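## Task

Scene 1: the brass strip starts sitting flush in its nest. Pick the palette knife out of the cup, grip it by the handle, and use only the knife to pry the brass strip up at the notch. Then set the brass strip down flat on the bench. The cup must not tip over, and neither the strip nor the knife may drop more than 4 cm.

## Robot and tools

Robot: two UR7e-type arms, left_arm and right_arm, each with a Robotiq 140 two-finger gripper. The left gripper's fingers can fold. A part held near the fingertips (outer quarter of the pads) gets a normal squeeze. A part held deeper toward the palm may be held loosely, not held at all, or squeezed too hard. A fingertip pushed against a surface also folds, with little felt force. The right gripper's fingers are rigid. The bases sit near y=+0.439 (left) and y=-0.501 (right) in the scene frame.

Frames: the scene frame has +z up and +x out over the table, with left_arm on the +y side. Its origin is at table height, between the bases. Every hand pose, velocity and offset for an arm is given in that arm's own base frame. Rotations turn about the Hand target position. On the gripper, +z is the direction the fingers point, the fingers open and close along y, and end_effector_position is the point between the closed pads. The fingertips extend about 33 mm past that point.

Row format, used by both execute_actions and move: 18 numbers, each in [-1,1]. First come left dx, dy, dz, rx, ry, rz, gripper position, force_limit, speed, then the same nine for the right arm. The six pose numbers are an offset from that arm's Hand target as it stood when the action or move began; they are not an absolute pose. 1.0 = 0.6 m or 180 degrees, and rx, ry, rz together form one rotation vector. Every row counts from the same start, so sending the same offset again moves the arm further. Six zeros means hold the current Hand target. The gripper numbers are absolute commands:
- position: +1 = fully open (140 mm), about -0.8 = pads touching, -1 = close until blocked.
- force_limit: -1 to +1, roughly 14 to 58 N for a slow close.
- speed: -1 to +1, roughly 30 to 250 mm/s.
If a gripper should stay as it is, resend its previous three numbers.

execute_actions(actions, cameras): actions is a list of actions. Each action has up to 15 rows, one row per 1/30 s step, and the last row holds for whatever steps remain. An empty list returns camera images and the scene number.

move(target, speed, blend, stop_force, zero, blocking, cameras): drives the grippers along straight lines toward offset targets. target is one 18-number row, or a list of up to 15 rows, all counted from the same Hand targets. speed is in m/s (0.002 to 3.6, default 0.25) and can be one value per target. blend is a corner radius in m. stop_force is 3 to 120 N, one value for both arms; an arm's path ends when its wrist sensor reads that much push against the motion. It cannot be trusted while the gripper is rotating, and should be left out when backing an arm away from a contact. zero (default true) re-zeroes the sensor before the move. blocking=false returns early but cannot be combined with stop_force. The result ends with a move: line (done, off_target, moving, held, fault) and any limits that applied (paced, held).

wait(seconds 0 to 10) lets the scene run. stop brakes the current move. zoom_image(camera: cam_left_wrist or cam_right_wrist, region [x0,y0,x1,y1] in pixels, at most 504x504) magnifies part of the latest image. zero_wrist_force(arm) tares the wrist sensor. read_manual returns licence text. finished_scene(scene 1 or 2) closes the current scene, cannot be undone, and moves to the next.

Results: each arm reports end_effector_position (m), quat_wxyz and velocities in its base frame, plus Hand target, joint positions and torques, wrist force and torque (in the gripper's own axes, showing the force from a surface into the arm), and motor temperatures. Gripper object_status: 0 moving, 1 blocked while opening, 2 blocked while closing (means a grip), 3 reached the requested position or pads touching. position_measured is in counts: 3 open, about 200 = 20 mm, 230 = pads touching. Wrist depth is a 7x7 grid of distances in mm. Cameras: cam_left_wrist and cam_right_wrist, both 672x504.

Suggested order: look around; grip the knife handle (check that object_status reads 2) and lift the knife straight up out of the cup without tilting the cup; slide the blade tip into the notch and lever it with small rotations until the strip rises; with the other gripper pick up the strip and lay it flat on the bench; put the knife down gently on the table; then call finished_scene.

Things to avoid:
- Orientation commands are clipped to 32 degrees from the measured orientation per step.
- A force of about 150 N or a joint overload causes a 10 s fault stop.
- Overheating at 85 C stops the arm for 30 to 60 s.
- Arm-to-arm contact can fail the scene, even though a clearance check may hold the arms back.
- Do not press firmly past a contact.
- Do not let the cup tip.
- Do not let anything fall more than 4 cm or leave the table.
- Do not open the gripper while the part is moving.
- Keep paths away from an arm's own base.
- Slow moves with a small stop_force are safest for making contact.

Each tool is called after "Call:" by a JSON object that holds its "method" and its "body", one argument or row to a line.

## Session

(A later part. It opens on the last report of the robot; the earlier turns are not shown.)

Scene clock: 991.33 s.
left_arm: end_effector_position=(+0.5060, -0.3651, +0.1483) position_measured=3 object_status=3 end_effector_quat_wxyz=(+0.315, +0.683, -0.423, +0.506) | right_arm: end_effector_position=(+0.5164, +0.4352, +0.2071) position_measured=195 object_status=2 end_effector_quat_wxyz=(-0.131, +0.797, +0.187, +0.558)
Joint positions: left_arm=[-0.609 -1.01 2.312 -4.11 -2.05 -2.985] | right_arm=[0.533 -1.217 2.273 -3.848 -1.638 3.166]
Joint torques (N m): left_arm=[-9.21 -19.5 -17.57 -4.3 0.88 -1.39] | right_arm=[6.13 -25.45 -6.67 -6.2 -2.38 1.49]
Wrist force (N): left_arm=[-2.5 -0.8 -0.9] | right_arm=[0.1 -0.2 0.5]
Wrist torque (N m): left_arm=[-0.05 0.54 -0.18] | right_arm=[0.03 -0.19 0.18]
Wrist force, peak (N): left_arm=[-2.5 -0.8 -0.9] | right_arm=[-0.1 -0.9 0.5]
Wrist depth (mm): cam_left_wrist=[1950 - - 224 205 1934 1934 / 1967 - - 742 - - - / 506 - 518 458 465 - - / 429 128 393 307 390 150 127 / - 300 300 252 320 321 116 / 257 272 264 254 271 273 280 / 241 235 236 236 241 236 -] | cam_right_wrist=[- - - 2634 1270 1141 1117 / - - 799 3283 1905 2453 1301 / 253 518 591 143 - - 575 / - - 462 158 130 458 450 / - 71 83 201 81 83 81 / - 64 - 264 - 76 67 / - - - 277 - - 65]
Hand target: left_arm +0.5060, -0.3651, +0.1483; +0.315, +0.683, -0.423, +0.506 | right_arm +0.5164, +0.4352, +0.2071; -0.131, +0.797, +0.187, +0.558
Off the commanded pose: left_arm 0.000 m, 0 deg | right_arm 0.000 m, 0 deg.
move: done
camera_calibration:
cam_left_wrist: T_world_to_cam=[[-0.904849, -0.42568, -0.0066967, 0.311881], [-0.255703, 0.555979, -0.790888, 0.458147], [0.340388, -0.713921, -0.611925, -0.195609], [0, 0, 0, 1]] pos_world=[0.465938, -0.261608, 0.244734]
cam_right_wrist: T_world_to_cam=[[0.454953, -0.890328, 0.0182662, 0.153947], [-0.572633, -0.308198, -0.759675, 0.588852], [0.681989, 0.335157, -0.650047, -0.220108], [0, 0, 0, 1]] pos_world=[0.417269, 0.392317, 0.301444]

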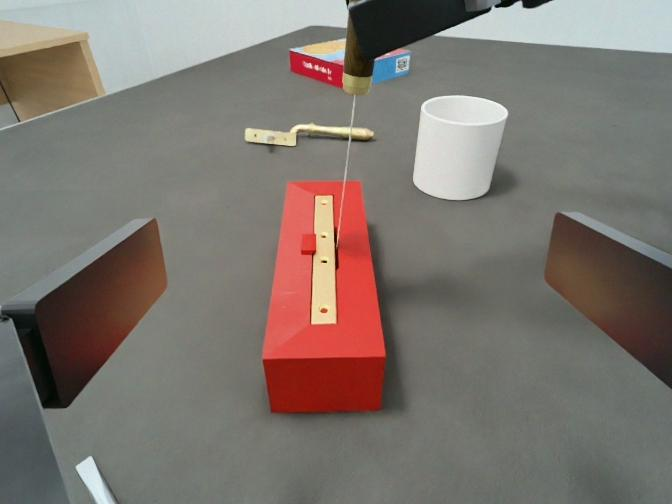

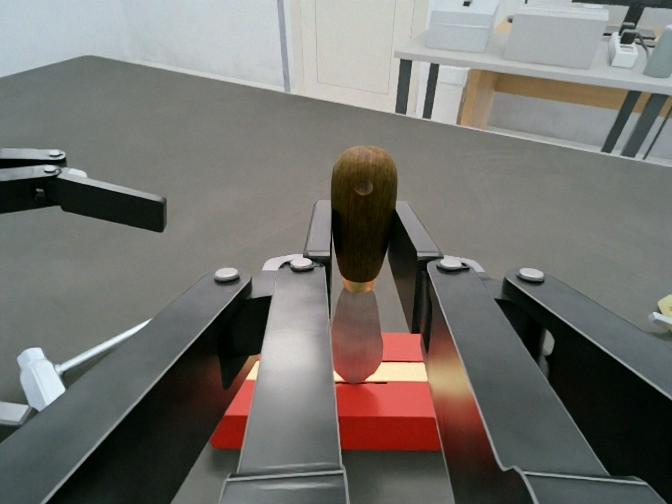

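Call:
{"method": "move", "body": {
  "target": [0,0,0,0,0,0,1,1,1,0,0,-0.0133,0,0,0,-1,0.3,-1],
  "speed": 0.008,
  "stop_force": 3,
  "cameras": ["all"]
}}

Call:
{"method": "zoom_image", "body": {
  "camera": "cam_left_wrist",
  "region": [310, 215, 360, 285]
}}

Call:
{"method": "zoom_image", "body": {
  "camera": "cam_right_wrist",
  "region": [320, 330, 430, 410]
}}

Scene clock: 999.07 s.
left_arm: end_effector_position=(+0.5060, -0.3651, +0.1483) position_measured=3 object_status=3 end_effector_quat_wxyz=(+0.315, +0.683, -0.423, +0.506) | right_arm: end_effector_position=(+0.5164, +0.4352, +0.1991) position_measured=195 object_status=2 end_effector_quat_wxyz=(-0.131, +0.797, +0.187, +0.558)
Joint positions: left_arm=[-0.609 -1.01 2.312 -4.11 -2.05 -2.985] | right_arm=[0.533 -1.196 2.277 -3.873 -1.638 3.166]
Joint torques (N m): left_arm=[-9.01 -19.94 -17.64 -4.21 0.88 -1.37] | right_arm=[5.41 -26.12 -5.91 -6.06 -2.31 1.44]
Wrist force (N): left_arm=[-2.5 -0.6 -1.0] | right_arm=[0.1 -0.4 0.6]
Wrist torque (N m): left_arm=[-0.03 0.53 -0.18] | right_arm=[-0.02 -0.15 0.17]
Wrist force, peak (N): left_arm=[-2.6 -0.7 -1.1] | right_arm=[0.1 -1.1 0.5]
Wrist depth (mm): cam_left_wrist=[1984 - - 224 205 193 2806 / 2111 657 - 656 - 681 706 / - 521 535 375 - 508 521 / - 136 351 308 368 394 134 / - 147 337 251 320 309 116 / 258 273 261 254 272 283 265 / 243 236 233 236 236 235 236] | cam_right_wrist=[- - - 2634 1263 1135 1123 / 702 - 847 5204 2032 2177 1129 / 247 256 - 142 - - - / 447 449 103 158 130 444 457 / 381 71 83 200 81 83 369 / - 64 - 257 - 76 67 / - - - 272 - - 65]
Hand target: left_arm +0.5060, -0.3651, +0.1483; +0.315, +0.683, -0.423, +0.506 | right_arm +0.5164, +0.4352, +0.1991; -0.131, +0.797, +0.187, +0.558
Off the commanded pose: left_arm 0.000 m, 0 deg | right_arm 0.000 m, 0 deg.
move: done
camera_calibration:
cam_left_wrist: T_world_to_cam=[[-0.904849, -0.42568, -0.0066967, 0.311881], [-0.255703, 0.555979, -0.790888, 0.458147], [0.340388, -0.713921, -0.611925, -0.195609], [0, 0, 0, 1]] pos_world=[0.465938, -0.261608, 0.244734]
cam_right_wrist: T_world_to_cam=[[0.454953, -0.890328, 0.0182662, 0.154091], [-0.572633, -0.308198, -0.759675, 0.582851], [0.681989, 0.335157, -0.650047, -0.225243], [0, 0, 0, 1]] pos_world=[0.417269, 0.392317, 0.293544]

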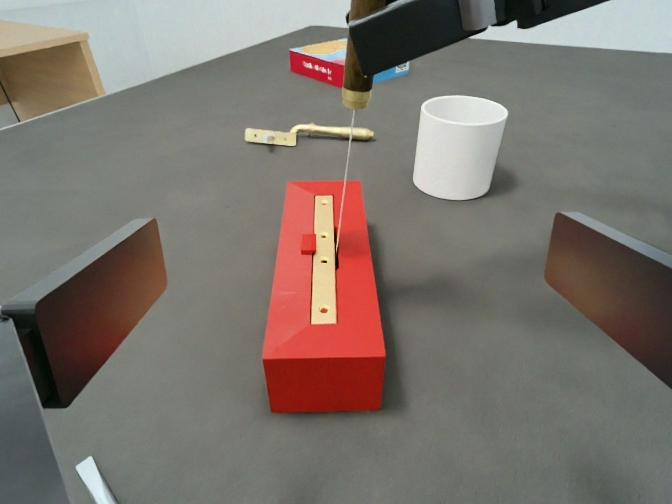

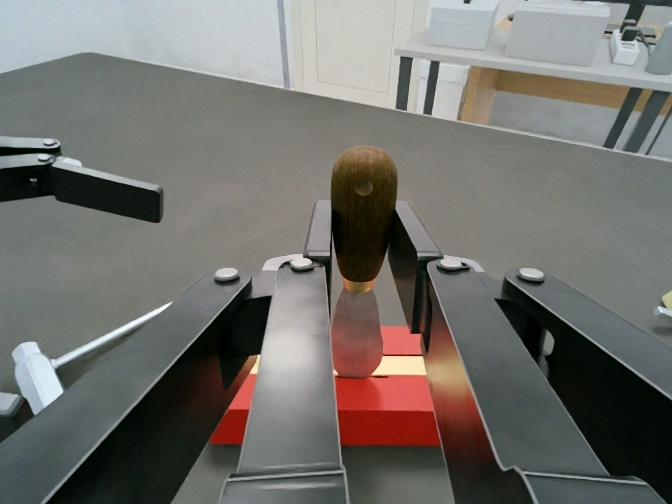

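Scaled by 7.200 from the camera's 672x504 image, which has a finer 960x720 frame.

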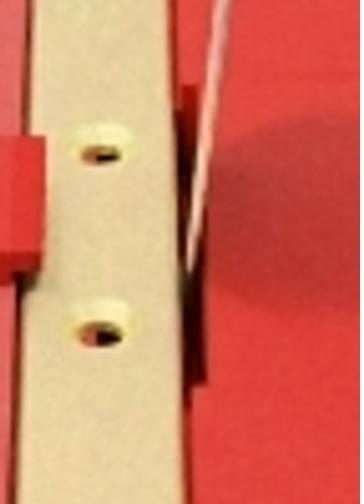

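Scaled by 4.582 from the camera's 672x504 image, which has a finer 960x720 frame.

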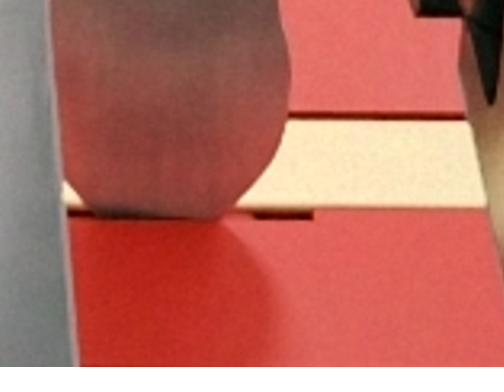

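Call:
{"method": "move", "body": {
  "target": [0,0,0,0,0,0,1,1,1,-0.023,-0.0115,-0.0083,0.01487,-0.02983,0,-1,0.3,-1],
  "speed": 0.015,
  "stop_force": 8,
  "cameras": ["all"]
}}

Call:
{"method": "zoom_image", "body": {
  "camera": "cam_left_wrist",
  "region": [310, 215, 360, 285]
}}

Call:
{"method": "zoom_image", "body": {
  "camera": "cam_right_wrist",
  "region": [320, 330, 430, 410]
}}

Scene clock: 1032.77 s.
left_arm: end_effector_position=(+0.5060, -0.3651, +0.1483) position_measured=3 object_status=3 end_effector_quat_wxyz=(+0.315, +0.683, -0.423, +0.506) | right_arm: end_effector_position=(+0.5026, +0.4283, +0.1941) position_measured=195 object_status=2 end_effector_quat_wxyz=(-0.141, +0.767, +0.180, +0.599)
Joint positions: left_arm=[-0.609 -1.01 2.312 -4.11 -2.05 -2.985] | right_arm=[0.538 -1.101 2.324 -4.12 -1.645 3.16]
Joint torques (N m): left_arm=[-8.58 -19.61 -16.85 -4.18 0.83 -1.34] | right_arm=[5.77 -27.25 -2.17 -5.92 -2.78 -1.78]
Wrist force (N): left_arm=[-2.1 -0.7 -0.9] | right_arm=[0.3 -0.8 0.5]
Wrist torque (N m): left_arm=[-0.06 0.46 -0.18] | right_arm=[-0.05 -0.18 0.18]
Wrist force, peak (N): left_arm=[-2.6 -0.7 -1.0] | right_arm=[0.6 -0.8 0.9]
Wrist depth (mm): cam_left_wrist=[2234 - 1145 872 210 200 185 / 2092 - 757 669 - - - / 507 475 491 369 - - - / - 136 360 308 393 148 127 / - 300 310 250 321 307 116 / 258 273 264 253 272 271 263 / 243 243 236 236 242 230 236] | cam_right_wrist=[- - 2425 2510 2398 1309 1721 / 882 - 2701 2771 1749 1166 1111 / 264 260 - 142 - 633 1031 / 446 478 113 158 130 438 - / - 71 83 200 81 83 73 / - 64 - 258 - 76 67 / - - - 268 - - 65]
Hand target: left_arm +0.5060, -0.3651, +0.1483; +0.315, +0.683, -0.423, +0.506 | right_arm +0.5026, +0.4283, +0.1941; -0.141, +0.767, +0.180, +0.599
Off the commanded pose: left_arm 0.000 m, 0 deg | right_arm 0.000 m, 0 deg.
move: done
camera_calibration:
cam_left_wrist: T_world_to_cam=[[-0.904849, -0.42568, -0.0066967, 0.311881], [-0.255703, 0.555979, -0.790888, 0.458147], [0.340388, -0.713921, -0.611925, -0.195609], [0, 0, 0, 1]] pos_world=[0.465938, -0.261608, 0.244734]
cam_right_wrist: T_world_to_cam=[[0.453292, -0.891155, 0.019228, 0.155276], [-0.498335, -0.271249, -0.82346, 0.528195], [0.739046, 0.363686, -0.567049, -0.27379], [0, 0, 0, 1]] pos_world=[0.395176, 0.381221, 0.27671]

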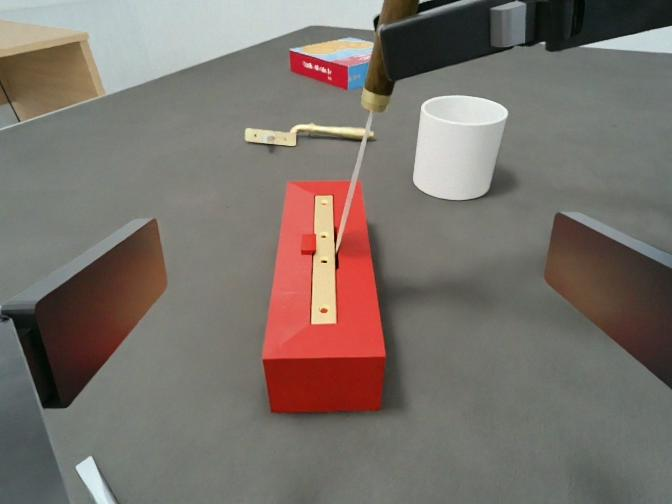

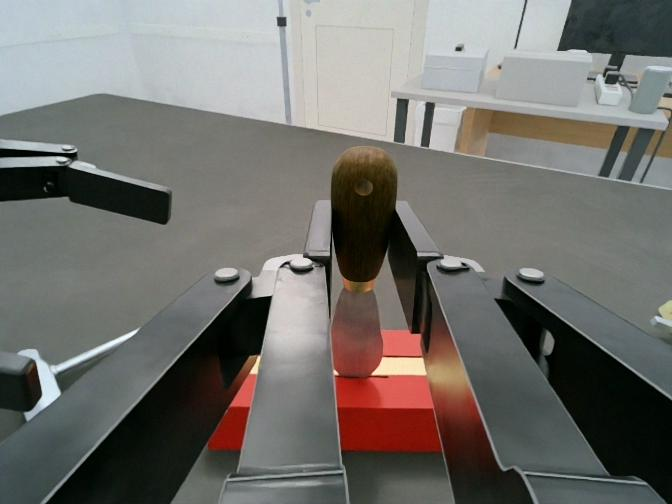

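Scaled by 7.200 from the camera's 672x504 image, which has a finer 960x720 frame.

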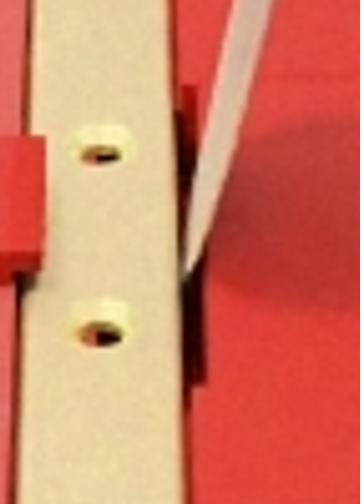

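Scaled by 4.582 from the camera's 672x504 image, which has a finer 960x720 frame.

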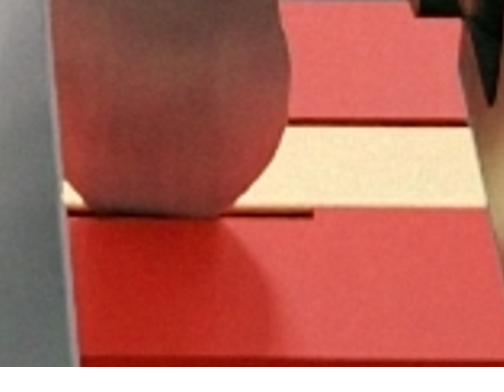

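Call:
{"method": "move", "body": {
  "target": [0,0,0,0,0,0,1,1,1,-0.0228,-0.0114,-0.011,0.01487,-0.02983,0,-1,0.3,-1],
  "speed": 0.015,
  "stop_force": 8,
  "cameras": ["all"]
}}

Call:
{"method": "zoom_image", "body": {
  "camera": "cam_left_wrist",
  "region": [310, 215, 360, 285]
}}

Call:
{"method": "zoom_image", "body": {
  "camera": "cam_right_wrist",
  "region": [320, 330, 430, 410]
}}

Scene clock: 1043.80 s.
left_arm: end_effector_position=(+0.5060, -0.3651, +0.1483) position_measured=3 object_status=3 end_effector_quat_wxyz=(+0.315, +0.683, -0.423, +0.506) | right_arm: end_effector_position=(+0.4889, +0.4215, +0.1875) position_measured=195 object_status=2 end_effector_quat_wxyz=(-0.150, +0.735, +0.173, +0.639)
Joint positions: left_arm=[-0.609 -1.01 2.312 -4.11 -2.05 -2.985] | right_arm=[0.543 -0.983 2.349 -4.368 -1.652 3.153]
Joint torques (N m): left_arm=[-8.63 -19.93 -16.32 -4.01 0.89 -1.3] | right_arm=[5.58 -28.54 0.77 -5.74 -2.8 -1.66]
Wrist force (N): left_arm=[-2.0 -0.7 -0.8] | right_arm=[0.0 -0.9 1.0]
Wrist torque (N m): left_arm=[-0.05 0.44 -0.17] | right_arm=[-0.09 -0.14 0.18]
Wrist force, peak (N): left_arm=[-2.6 -0.7 -1.1] | right_arm=[0.0 -0.9 1.0]
Wrist depth (mm): cam_left_wrist=[1950 3028 - 822 215 210 192 / 2397 - - - 220 - - / - - - - - - 497 / - 139 400 306 - 151 127 / - 301 258 250 319 310 116 / 257 273 265 253 271 270 264 / 237 236 234 230 236 236 235] | cam_right_wrist=[- - 2964 2634 2453 2013 1793 / - 3283 2923 2845 1377 1263 1793 / 272 283 805 142 2223 2246 2072 / 531 533 112 157 129 - - / - 71 83 201 81 83 399 / - 64 - 258 - 76 67 / - - - - - - 65]
Hand target: left_arm +0.5060, -0.3651, +0.1483; +0.315, +0.683, -0.423, +0.506 | right_arm +0.4889, +0.4215, +0.1875; -0.150, +0.735, +0.173, +0.639
Off the commanded pose: left_arm 0.000 m, 0 deg | right_arm 0.000 m, 0 deg.
move: done
camera_calibration:
cam_left_wrist: T_world_to_cam=[[-0.904849, -0.42568, -0.0066967, 0.311881], [-0.255703, 0.555979, -0.790888, 0.458147], [0.340388, -0.713921, -0.611925, -0.195609], [0, 0, 0, 1]] pos_world=[0.465938, -0.261608, 0.244734]
cam_right_wrist: T_world_to_cam=[[0.45141, -0.892094, 0.0199259, 0.156725], [-0.418575, -0.231419, -0.878203, 0.468599], [0.788051, 0.388089, -0.477873, -0.315829], [0, 0, 0, 1]] pos_world=[0.374286, 0.370826, 0.257477]

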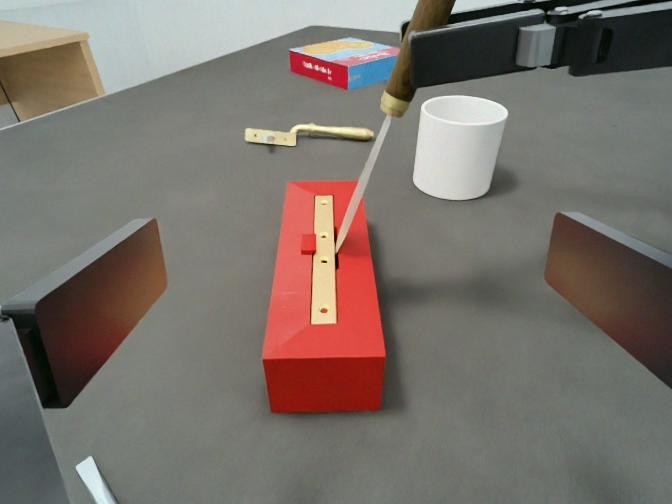

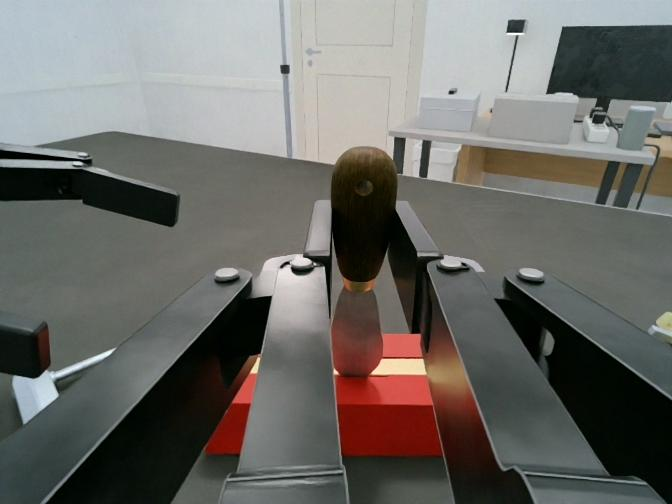

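Scaled by 7.200 from the camera's 672x504 image, which has a finer 960x720 frame.

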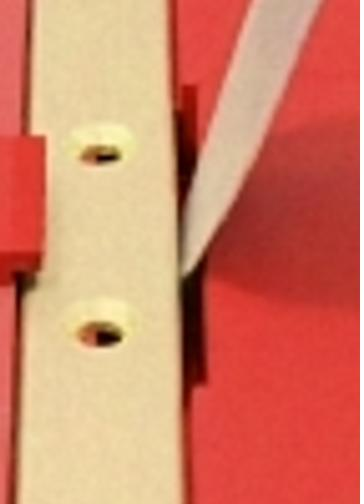

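Scaled by 4.582 from the camera's 672x504 image, which has a finer 960x720 frame.

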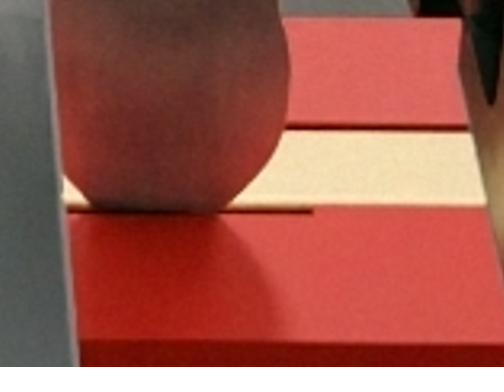

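Call:
{"method": "move", "body": {
  "target": [0,0,0,0,0,0,1,1,1,-0.0209,-0.0104,-0.0135,0.01487,-0.02983,0,-1,0.3,-1],
  "speed": 0.015,
  "stop_force": 10,
  "cameras": ["all"]
}}

Call:
{"method": "zoom_image", "body": {
  "camera": "cam_left_wrist",
  "region": [300, 205, 370, 285]
}}

Call:
{"method": "zoom_image", "body": {
  "camera": "cam_right_wrist",
  "region": [320, 330, 430, 410]
}}

Scene clock: 1055.07 s.
left_arm: end_effector_position=(+0.5060, -0.3651, +0.1483) position_measured=3 object_status=3 end_effector_quat_wxyz=(+0.315, +0.683, -0.423, +0.506) | right_arm: end_effector_position=(+0.4764, +0.4152, +0.1794) position_measured=195 object_status=2 end_effector_quat_wxyz=(-0.159, +0.700, +0.164, +0.676)
Joint positions: left_arm=[-0.609 -1.01 2.312 -4.11 -2.05 -2.985] | right_arm=[0.547 -0.85 2.346 -4.603 -1.657 3.145]
Joint torques (N m): left_arm=[-8.57 -20.37 -16.63 -4.02 0.82 -1.32] | right_arm=[6.16 -30.27 -15.16 -5.34 -2.83 -1.65]
Wrist force (N): left_arm=[-2.3 -0.7 -1.0] | right_arm=[0.1 -0.6 0.8]
Wrist torque (N m): left_arm=[-0.06 0.50 -0.18] | right_arm=[-0.01 -0.17 0.16]
Wrist force, peak (N): left_arm=[-2.6 -0.7 -1.2] | right_arm=[0.5 -1.1 1.1]
Wrist depth (mm): cam_left_wrist=[2001 - 2950 1205 217 219 212 / 1967 - - - 234 228 207 / 516 - - 375 487 - 493 / 414 137 377 307 385 150 127 / - 299 300 250 310 311 116 / 255 272 261 251 270 273 265 / 243 237 236 236 236 241 236] | cam_right_wrist=[- - 2481 2634 2510 - - / - - - 2808 2453 2052 1839 / 278 293 2771 142 1472 1325 1233 / - 601 601 158 130 - 606 / - 71 83 201 81 83 81 / - 64 - 256 - 76 67 / - - - 260 - - 65]
Hand target: left_arm +0.5060, -0.3651, +0.1483; +0.315, +0.683, -0.423, +0.506 | right_arm +0.4764, +0.4152, +0.1794; -0.159, +0.700, +0.164, +0.676
Off the commanded pose: left_arm 0.000 m, 0 deg | right_arm 0.000 m, 0 deg.
move: done
camera_calibration:
cam_left_wrist: T_world_to_cam=[[-0.904849, -0.42568, -0.0066967, 0.311881], [-0.255703, 0.555979, -0.790888, 0.458147], [0.340388, -0.713921, -0.611925, -0.195609], [0, 0, 0, 1]] pos_world=[0.465938, -0.261608, 0.244734]
cam_right_wrist: T_world_to_cam=[[0.449546, -0.893022, 0.0205007, 0.158117], [-0.334021, -0.189343, -0.923352, 0.405118], [0.828455, 0.408242, -0.383406, -0.352056], [0, 0, 0, 1]] pos_world=[0.355899, 0.361632, 0.235845]

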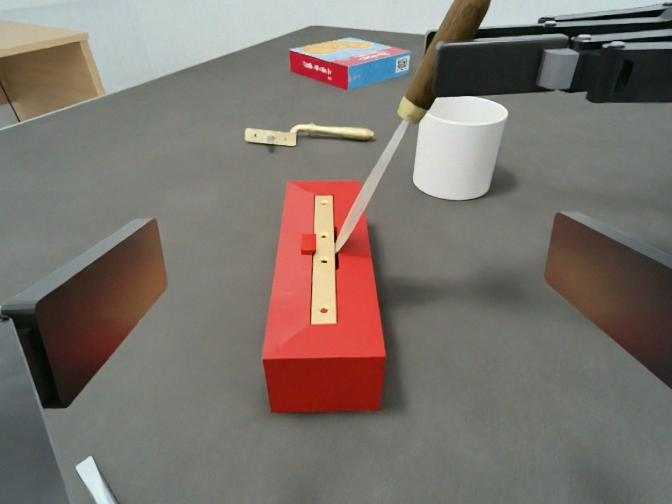

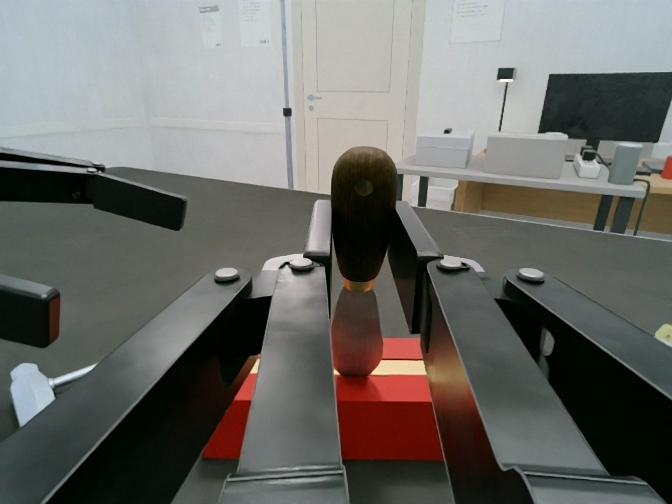

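Scaled by 6.300 from the camera's 672x504 image, which has a finer 960x720 frame.

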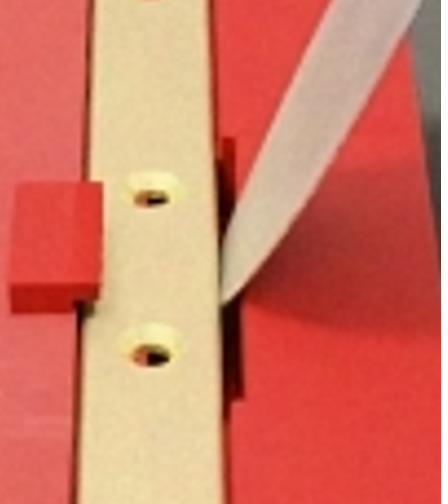

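Scaled by 4.582 from the camera's 672x504 image, which has a finer 960x720 frame.

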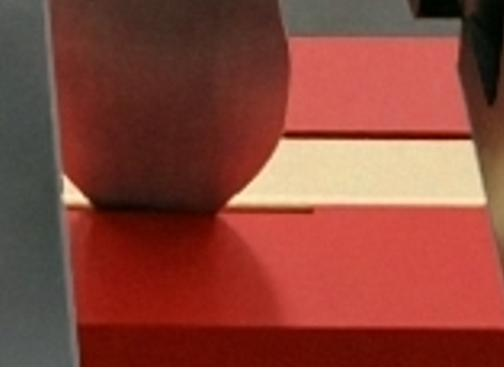

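Call:
{"method": "move", "body": {
  "target": [0,0,0,0,0,0,1,1,1,-0.0194,-0.0097,-0.0158,0.01487,-0.02983,0,-1,0.3,-1],
  "speed": 0.015,
  "stop_force": 10,
  "cameras": ["all"]
}}

Call:
{"method": "zoom_image", "body": {
  "camera": "cam_left_wrist",
  "region": [300, 205, 370, 285]
}}

Call:
{"method": "zoom_image", "body": {
  "camera": "cam_right_wrist",
  "region": [320, 330, 430, 410]
}}

Scene clock: 1080.93 s.
left_arm: end_effector_position=(+0.5060, -0.3651, +0.1483) position_measured=3 object_status=3 end_effector_quat_wxyz=(+0.315, +0.683, -0.423, +0.506) | right_arm: end_effector_position=(+0.4675, +0.4108, +0.1715) position_measured=195 object_status=2 end_effector_quat_wxyz=(-0.165, +0.673, +0.158, +0.704)
Joint positions: left_arm=[-0.609 -1.01 2.312 -4.11 -2.05 -2.985] | right_arm=[0.55 -0.743 2.326 -4.769 -1.66 3.138]
Joint torques (N m): left_arm=[-8.51 -19.75 -15.89 -3.9 0.73 -1.24] | right_arm=[-1.07 -37.41 -3.59 -2.7 -0.18 0.11]
Wrist force (N): left_arm=[-2.3 -0.8 -0.9] | right_arm=[0.9 -0.4 0.9]
Wrist torque (N m): left_arm=[-0.06 0.50 -0.18] | right_arm=[0.07 -0.24 0.16]
Wrist force, peak (N): left_arm=[-2.5 -0.9 -1.1] | right_arm=[1.4 -0.4 1.1]
Wrist depth (mm): cam_left_wrist=[2131 3028 - 859 234 221 246 / 2150 - - - 237 228 212 / - 506 474 352 453 463 - / - 137 395 306 410 389 127 / - 300 327 251 321 324 116 / 258 270 267 253 271 264 264 / - 246 242 235 236 236 236] | cam_right_wrist=[- - 4850 2571 2398 2177 - / - - - 2736 2808 2223 1940 / 289 296 - 142 1442 1278 1855 / - - - 158 130 2294 2177 / - 71 83 201 81 83 71 / - 64 - 259 - 76 67 / - - - - - - 65]
Hand target: left_arm +0.5060, -0.3651, +0.1483; +0.315, +0.683, -0.423, +0.506 | right_arm +0.4675, +0.4108, +0.1715; -0.165, +0.673, +0.158, +0.704 (not the last commanded pose)
Tool commands: left_gripper/position=+1.0 left_gripper/force_limit=+1.0 left_gripper/speed=+1.0 right_gripper/position=-1.0 right_gripper/force_limit=+0.301961 right_gripper/speed=-1.0
Off the commanded pose: left_arm 0.000 m, 0 deg | right_arm 0.003 m, 1 deg.
FORCE FAULT: contact force on the right arm reached its limit, and that arm stopped. The contact can be on any part of that arm, not only on its tool. That arm's remaining commands of this call were not run. That arm is still stopped at the end of this call. That arm stays stopped for about 10 more seconds. Until then a move that you send moves the other arm only, and its call returns only when the move has ended. Once the stop has ended, the next robot result says so. If the stop ends while you think or write, that arm runs what you send next, counted from a new Hand target: where the arm stands when the stop ends. While its stop runs, that arm takes no new command, but its gripper still runs the gripper command that each later call begins with. Until it ends, the stop uses up actions while you think or wait. An arm that is not stopped still takes commands.
move: fault (right_arm)
camera_calibration:
cam_left_wrist: T_world_to_cam=[[-0.904849, -0.42568, -0.0066967, 0.311881], [-0.255703, 0.555979, -0.790888, 0.458147], [0.340388, -0.713921, -0.611925, -0.195609], [0, 0, 0, 1]] pos_world=[0.465938, -0.261608, 0.244734]
cam_right_wrist: T_world_to_cam=[[0.448014, -0.89378, 0.0210046, 0.15931], [-0.267159, -0.156262, -0.950899, 0.353913], [0.853176, 0.420404, -0.308789, -0.375225], [0, 0, 0, 1]] pos_world=[0.343311, 0.355438, 0.217323]

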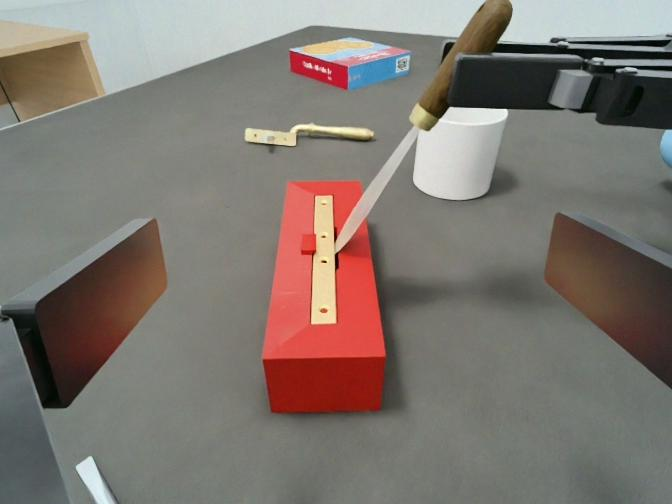

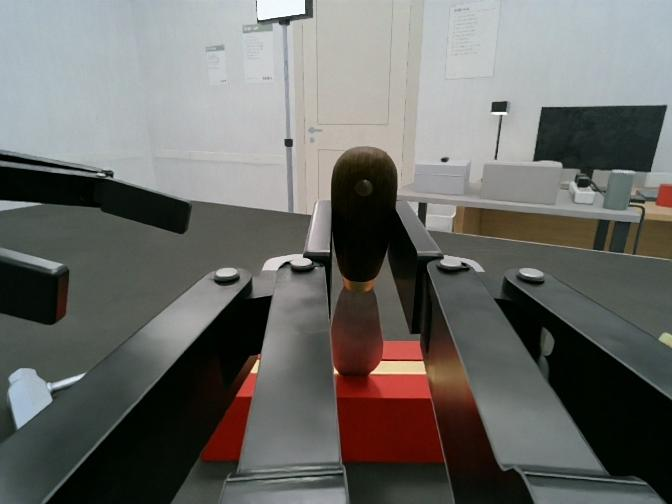

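Scaled by 6.300 from the camera's 672x504 image, which has a finer 960x720 frame.

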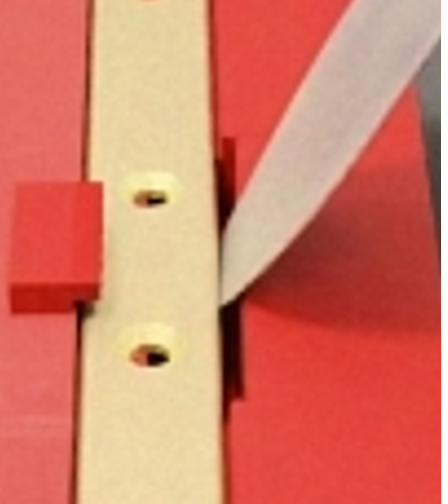

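Scaled by 4.582 from the camera's 672x504 image, which has a finer 960x720 frame.

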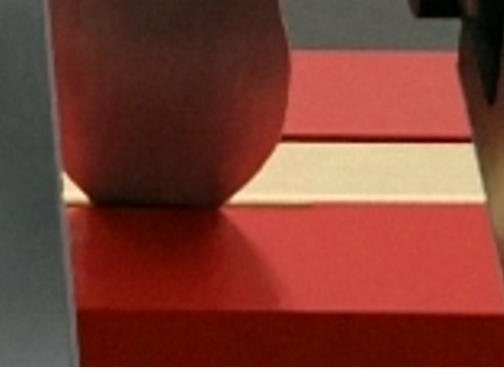

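Call:
{"method": "wait", "body": {
  "seconds": 3
}}

Scene clock: 1114.17 s.
left_arm: end_effector_position=(+0.5060, -0.3651, +0.1483) position_measured=3 object_status=3 end_effector_quat_wxyz=(+0.315, +0.683, -0.423, +0.506) | right_arm: end_effector_position=(+0.4675, +0.4108, +0.1715) position_measured=195 object_status=2 end_effector_quat_wxyz=(-0.165, +0.673, +0.158, +0.704)
Joint positions: left_arm=[-0.609 -1.01 2.312 -4.11 -2.05 -2.985] | right_arm=[0.55 -0.743 2.326 -4.769 -1.66 3.138]
Joint torques (N m): left_arm=[-8.68 -20.25 -15.31 -3.73 0.83 -1.15] | right_arm=[-1.27 -38.72 -3.43 -2.26 -0.11 0.02]
Wrist force (N): left_arm=[-2.1 -0.7 -1.1] | right_arm=[0.6 -0.3 0.8]
Wrist torque (N m): left_arm=[-0.05 0.47 -0.18] | right_arm=[0.08 -0.16 0.16]
Wrist force, peak (N): left_arm=[-2.7 -1.1 -1.1] | right_arm=[1.4 -0.8 0.5]
Wrist depth (mm): cam_left_wrist=[2054 - - 872 234 221 245 / 1967 578 - 726 241 226 212 / - 508 - 357 453 511 550 / 415 137 394 307 412 378 127 / - 120 311 250 309 - 116 / 256 268 272 246 273 262 265 / 242 237 229 235 235 236 236] | cam_right_wrist=[- 3185 2634 2602 2481 2072 - / - - 2883 2808 2701 1940 2072 / 285 299 - 143 1442 1285 1872 / 675 580 - 158 156 2246 1976 / - 71 83 201 81 83 385 / - 64 - 259 - 76 67 / - - - - - - 65]
Hand target: left_arm +0.5060, -0.3651, +0.1483; +0.315, +0.683, -0.423, +0.506 | right_arm +0.4675, +0.4108, +0.1715; -0.165, +0.673, +0.158, +0.704 (not the last commanded pose)
Tool commands: left_gripper/position=+1.0 left_gripper/force_limit=+1.0 left_gripper/speed=+1.0 right_gripper/position=-1.0 right_gripper/force_limit=+0.301961 right_gripper/speed=-1.0
Off the commanded pose: left_arm 0.000 m, 0 deg | right_arm 0.003 m, 1 deg.
FORCE FAULT, CONTINUED: the right arm's stop, for the force fault that an earlier result reported, is over. The rest of the stop counts as 20 of the actions that you can send in this scene. That arm's target is now where it stood when the stop ended, not its last command. That arm accepts commands again.
wait: 3.00 s; at rest from the start

Call:
{"method": "move", "body": {
  "target": [0,0,0,0,0,0,1,1,1,0,0,0.005,0,0,0,-1,0.3,-1],
  "speed": 0.008,
  "stop_force": 6,
  "cameras": ["all"]
}}

Call:
{"method": "zoom_image", "body": {
  "camera": "cam_left_wrist",
  "region": [300, 205, 370, 285]
}}

Call:
{"method": "zoom_image", "body": {
  "camera": "cam_right_wrist",
  "region": [320, 330, 430, 410]
}}

Scene clock: 1120.20 s.
left_arm: end_effector_position=(+0.5060, -0.3651, +0.1483) position_measured=3 object_status=3 end_effector_quat_wxyz=(+0.315, +0.683, -0.423, +0.506) | right_arm: end_effector_position=(+0.4675, +0.4108, +0.1745) position_measured=195 object_status=2 end_effector_quat_wxyz=(-0.165, +0.673, +0.158, +0.704)
Joint positions: left_arm=[-0.609 -1.01 2.312 -4.11 -2.05 -2.985] | right_arm=[0.55 -0.753 2.329 -4.762 -1.66 3.138]
Joint torques (N m): left_arm=[-8.79 -20.42 -15.31 -3.81 0.85 -1.16] | right_arm=[-1.14 -45.09 5.7 0.37 0.2 -0.02]
Wrist force (N): left_arm=[-2.5 -0.8 -1.0] | right_arm=[0.2 -0.4 0.2]
Wrist torque (N m): left_arm=[-0.06 0.55 -0.18] | right_arm=[0.07 -0.26 0.16]
Wrist force, peak (N): left_arm=[-2.6 -0.8 -1.0] | right_arm=[1.1 -0.7 0.7]
Wrist depth (mm): cam_left_wrist=[2036 2645 - 849 234 219 247 / 2111 654 - - 240 227 210 / 553 515 494 352 - 528 - / - 137 375 306 380 360 127 / - 126 309 251 320 322 116 / - 273 263 254 271 271 264 / 242 237 233 230 236 236 236] | cam_right_wrist=[3005 - 2771 2571 2398 2200 - / - 3092 2964 2771 2270 1855 1839 / 285 296 3092 142 1461 1301 1680 / - - 103 159 130 2371 2113 / 169 71 83 200 81 83 73 / - 64 - 254 - 76 67 / - - - 257 - - 65]
Hand target: left_arm +0.5060, -0.3651, +0.1483; +0.315, +0.683, -0.423, +0.506 | right_arm +0.4675, +0.4108, +0.1745; -0.165, +0.673, +0.158, +0.704
Off the commanded pose: left_arm 0.000 m, 0 deg | right_arm 0.000 m, 0 deg.
move: done
camera_calibration:
cam_left_wrist: T_world_to_cam=[[-0.904849, -0.42568, -0.0066967, 0.311881], [-0.255703, 0.555979, -0.790888, 0.458147], [0.340388, -0.713921, -0.611925, -0.195609], [0, 0, 0, 1]] pos_world=[0.465938, -0.261608, 0.244734]
cam_right_wrist: T_world_to_cam=[[0.448014, -0.89378, 0.0210046, 0.159247], [-0.267159, -0.156262, -0.950899, 0.356765], [0.853176, 0.420404, -0.308789, -0.374299], [0, 0, 0, 1]] pos_world=[0.343311, 0.355438, 0.220323]

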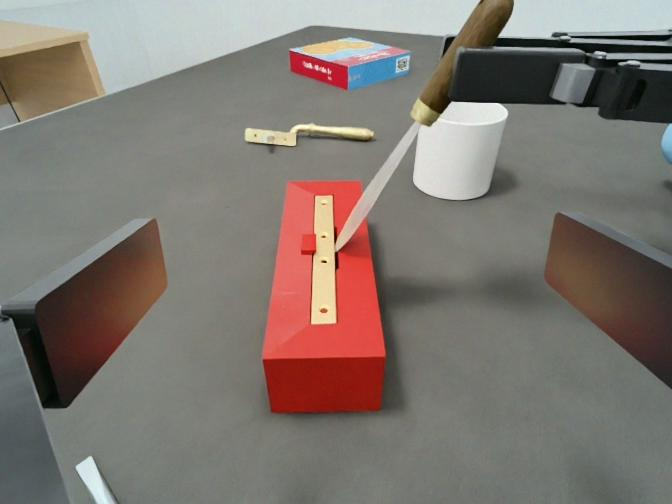

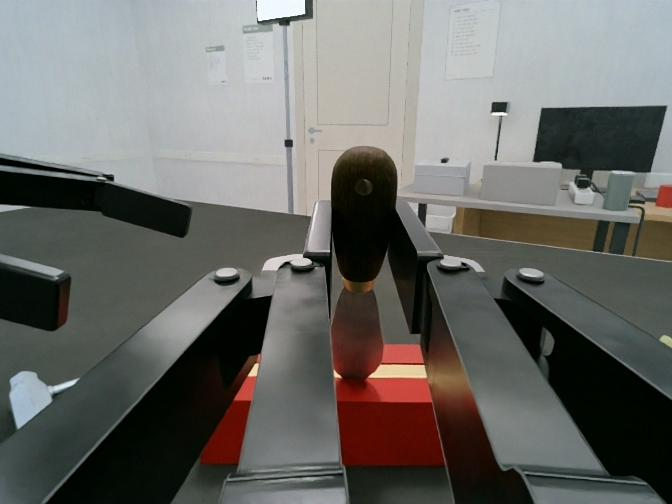

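Scaled by 6.300 from the camera's 672x504 image, which has a finer 960x720 frame.

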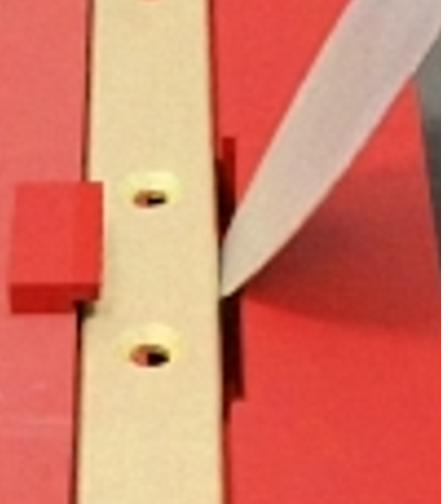

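Scaled by 4.582 from the camera's 672x504 image, which has a finer 960x720 frame.

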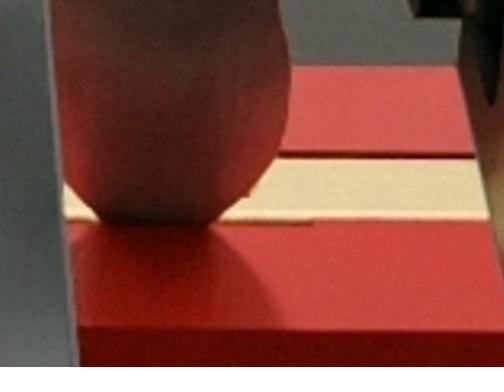

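Call:
{"method": "move", "body": {
  "target": [0,0,0,0,0,0,1,1,1,0,0,0.005,0,0,0,-1,0.3,-1],
  "speed": 0.008,
  "stop_force": 6,
  "cameras": ["all"]
}}

Call:
{"method": "zoom_image", "body": {
  "camera": "cam_left_wrist",
  "region": [300, 205, 370, 285]
}}

Call:
{"method": "zoom_image", "body": {
  "camera": "cam_right_wrist",
  "region": [320, 330, 430, 410]
}}

Scene clock: 1126.97 s.
left_arm: end_effector_position=(+0.5060, -0.3651, +0.1483) position_measured=3 object_status=3 end_effector_quat_wxyz=(+0.315, +0.683, -0.423, +0.506) | right_arm: end_effector_position=(+0.4675, +0.4108, +0.1775) position_measured=195 object_status=2 end_effector_quat_wxyz=(-0.165, +0.673, +0.158, +0.704)
Joint positions: left_arm=[-0.609 -1.01 2.312 -4.11 -2.05 -2.985] | right_arm=[0.55 -0.763 2.331 -4.755 -1.66 3.138]
Joint torques (N m): left_arm=[-8.17 -20.26 -15.72 -3.77 0.8 -1.17] | right_arm=[-2.23 -45.33 5.62 0.32 0.39 -0.04]
Wrist force (N): left_arm=[-2.2 -0.8 -1.3] | right_arm=[-0.2 -0.4 0.2]
Wrist torque (N m): left_arm=[-0.07 0.47 -0.18] | right_arm=[0.05 -0.25 0.17]
Wrist force, peak (N): left_arm=[-2.5 -0.8 -1.1] | right_arm=[0.6 -0.9 0.2]
Wrist depth (mm): cam_left_wrist=[2036 3287 - 875 225 220 215 / 2054 645 - - 234 223 213 / 482 500 494 - 472 - 496 / 412 139 394 306 391 151 134 / - 302 311 250 318 - 116 / - 270 264 254 264 264 263 / 243 236 236 236 236 236 242] | cam_right_wrist=[- - 2634 2634 2371 2200 - / - 4355 3233 2667 2602 2134 1855 / 289 305 - 142 1461 1301 1905 / 610 311 100 158 135 2667 2113 / 423 71 83 200 81 83 454 / - 64 - 256 - 76 67 / - - - - - - 65]
Hand target: left_arm +0.5060, -0.3651, +0.1483; +0.315, +0.683, -0.423, +0.506 | right_arm +0.4675, +0.4108, +0.1775; -0.165, +0.673, +0.158, +0.704
Off the commanded pose: left_arm 0.000 m, 0 deg | right_arm 0.000 m, 0 deg.
move: done
camera_calibration:
cam_left_wrist: T_world_to_cam=[[-0.904849, -0.42568, -0.0066967, 0.311881], [-0.255703, 0.555979, -0.790888, 0.458147], [0.340388, -0.713921, -0.611925, -0.195609], [0, 0, 0, 1]] pos_world=[0.465938, -0.261608, 0.244734]
cam_right_wrist: T_world_to_cam=[[0.448014, -0.89378, 0.0210046, 0.159184], [-0.267159, -0.156262, -0.950899, 0.359618], [0.853176, 0.420404, -0.308789, -0.373372], [0, 0, 0, 1]] pos_world=[0.343311, 0.355438, 0.223323]

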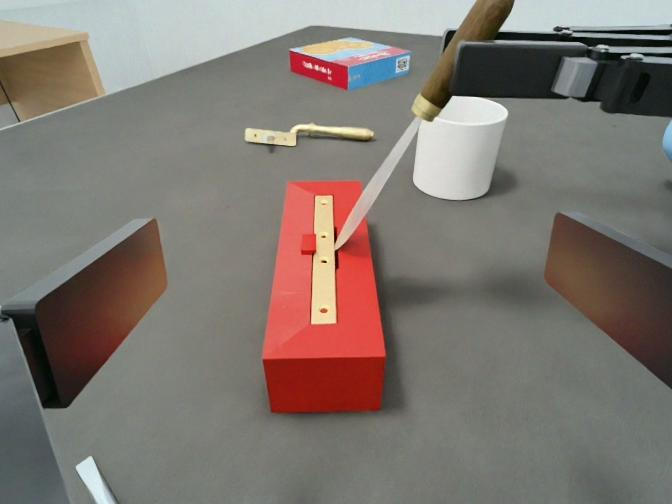

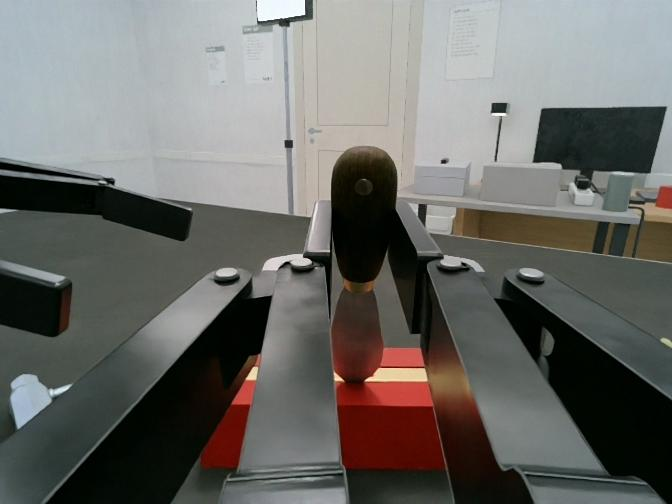

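Scaled by 6.300 from the camera's 672x504 image, which has a finer 960x720 frame.

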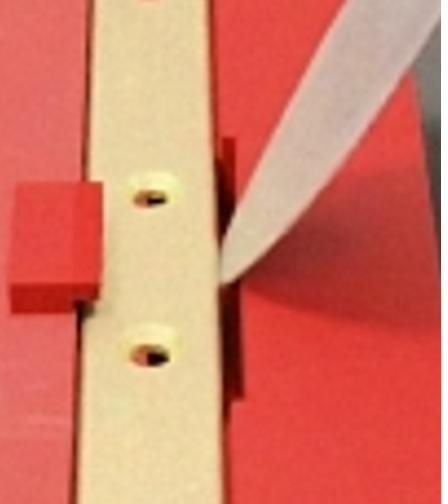

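Scaled by 4.582 from the camera's 672x504 image, which has a finer 960x720 frame.

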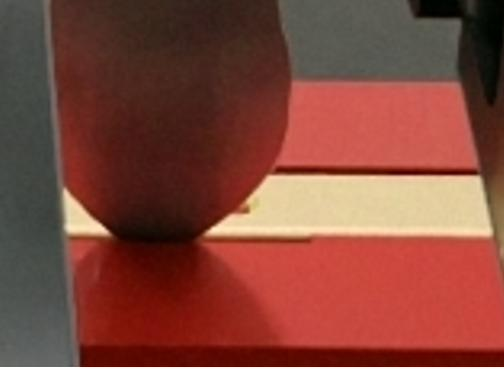

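Call:
{"method": "execute_actions", "body": {
  "actions": [],
  "cameras": ["all"]
}}

Scene clock: 1148.10 s.
left_arm: end_effector_position=(+0.5060, -0.3651, +0.1483) position_measured=3 object_status=3 end_effector_quat_wxyz=(+0.315, +0.683, -0.423, +0.506) | right_arm: end_effector_position=(+0.4675, +0.4108, +0.1775) position_measured=195 object_status=2 end_effector_quat_wxyz=(-0.165, +0.673, +0.158, +0.704)
Joint positions: left_arm=[-0.609 -1.01 2.312 -4.11 -2.05 -2.985] | right_arm=[0.55 -0.763 2.331 -4.755 -1.66 3.138]
Joint velocities: within noise
Joint torques (N m): left_arm=[-8.45 -20.28 -15.84 -3.79 0.77 -1.02] | right_arm=[-1.45 -45.28 5.32 0.32 0.48 -0.21]
Motor temperatures (°C): left_arm=[34 31 34 44 46 45] | right_arm=[42 31 37 40 45 36]
Wrist force (N): left_arm=[-2.5 -0.6 -1.1] | right_arm=[0.1 -0.6 -0.1]
Wrist torque (N m): left_arm=[-0.03 0.55 -0.18] | right_arm=[0.03 -0.28 0.17]
Wrist force, peak (N): left_arm=[-2.6 -0.8 -1.2] | right_arm=[0.6 -0.8 -0.1]
Wrist depth (mm): cam_left_wrist=[2036 - - 875 236 219 217 / 2054 - - - 242 226 209 / - 508 - 516 - 530 508 / - 136 417 307 382 150 134 / - 147 302 251 311 313 116 / 257 273 264 252 271 264 - / 243 236 236 236 236 236 230] | cam_right_wrist=[- - 3185 2602 2398 2883 - / - 4540 2736 2771 2223 2134 1855 / 288 301 - 142 1452 1293 1824 / - - - 159 134 1940 2200 / - 71 83 200 81 83 - / - 64 - 255 - 76 67 / - - - 256 - - 65]
Hand target: left_arm +0.5060, -0.3651, +0.1483; +0.315, +0.683, -0.423, +0.506 | right_arm +0.4675, +0.4108, +0.1775; -0.165, +0.673, +0.158, +0.704
Tool commands: left_gripper/position=+1.0 left_gripper/force_limit=+1.0 left_gripper/speed=+1.0 right_gripper/position=-1.0 right_gripper/force_limit=+0.3 right_gripper/speed=-1.0
Off the commanded pose: left_arm 0.000 m, 0 deg | right_arm 0.000 m, 0 deg.
camera_calibration:
cam_left_wrist: T_world_to_cam=[[-0.904849, -0.42568, -0.0066967, 0.311881], [-0.255703, 0.555979, -0.790888, 0.458147], [0.340388, -0.713921, -0.611925, -0.195609], [0, 0, 0, 1]] pos_world=[0.465938, -0.261608, 0.244734]
cam_right_wrist: T_world_to_cam=[[0.448014, -0.89378, 0.0210046, 0.159184], [-0.267159, -0.156262, -0.950899, 0.359618], [0.853176, 0.420404, -0.308789, -0.373372], [0, 0, 0, 1]] pos_world=[0.343311, 0.355438, 0.223323]

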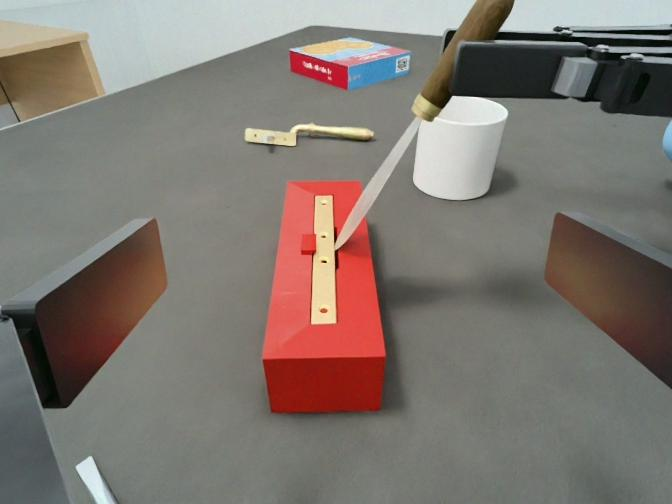

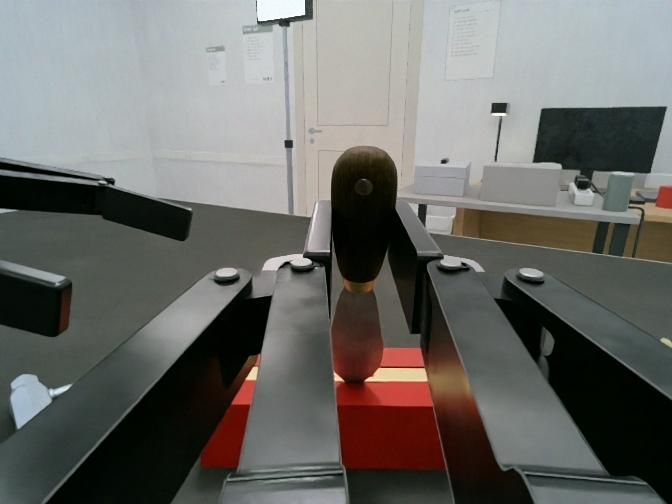

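Call:
{"method": "zoom_image", "body": {
  "camera": "cam_left_wrist",
  "region": [300, 205, 370, 285]
}}

Call:
{"method": "zoom_image", "body": {
  "camera": "cam_right_wrist",
  "region": [320, 330, 430, 410]
}}

Scaled by 6.300 from the camera's 672x504 image, which has a finer 960x720 frame.

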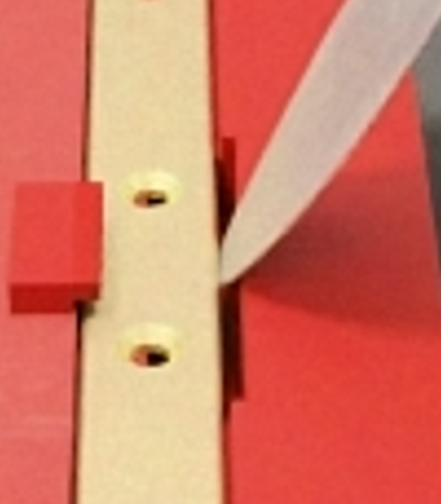

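Scaled by 4.582 from the camera's 672x504 image, which has a finer 960x720 frame.

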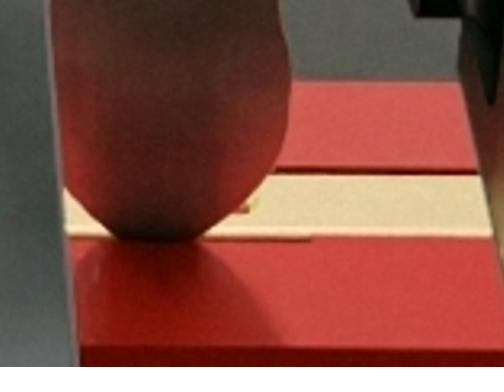

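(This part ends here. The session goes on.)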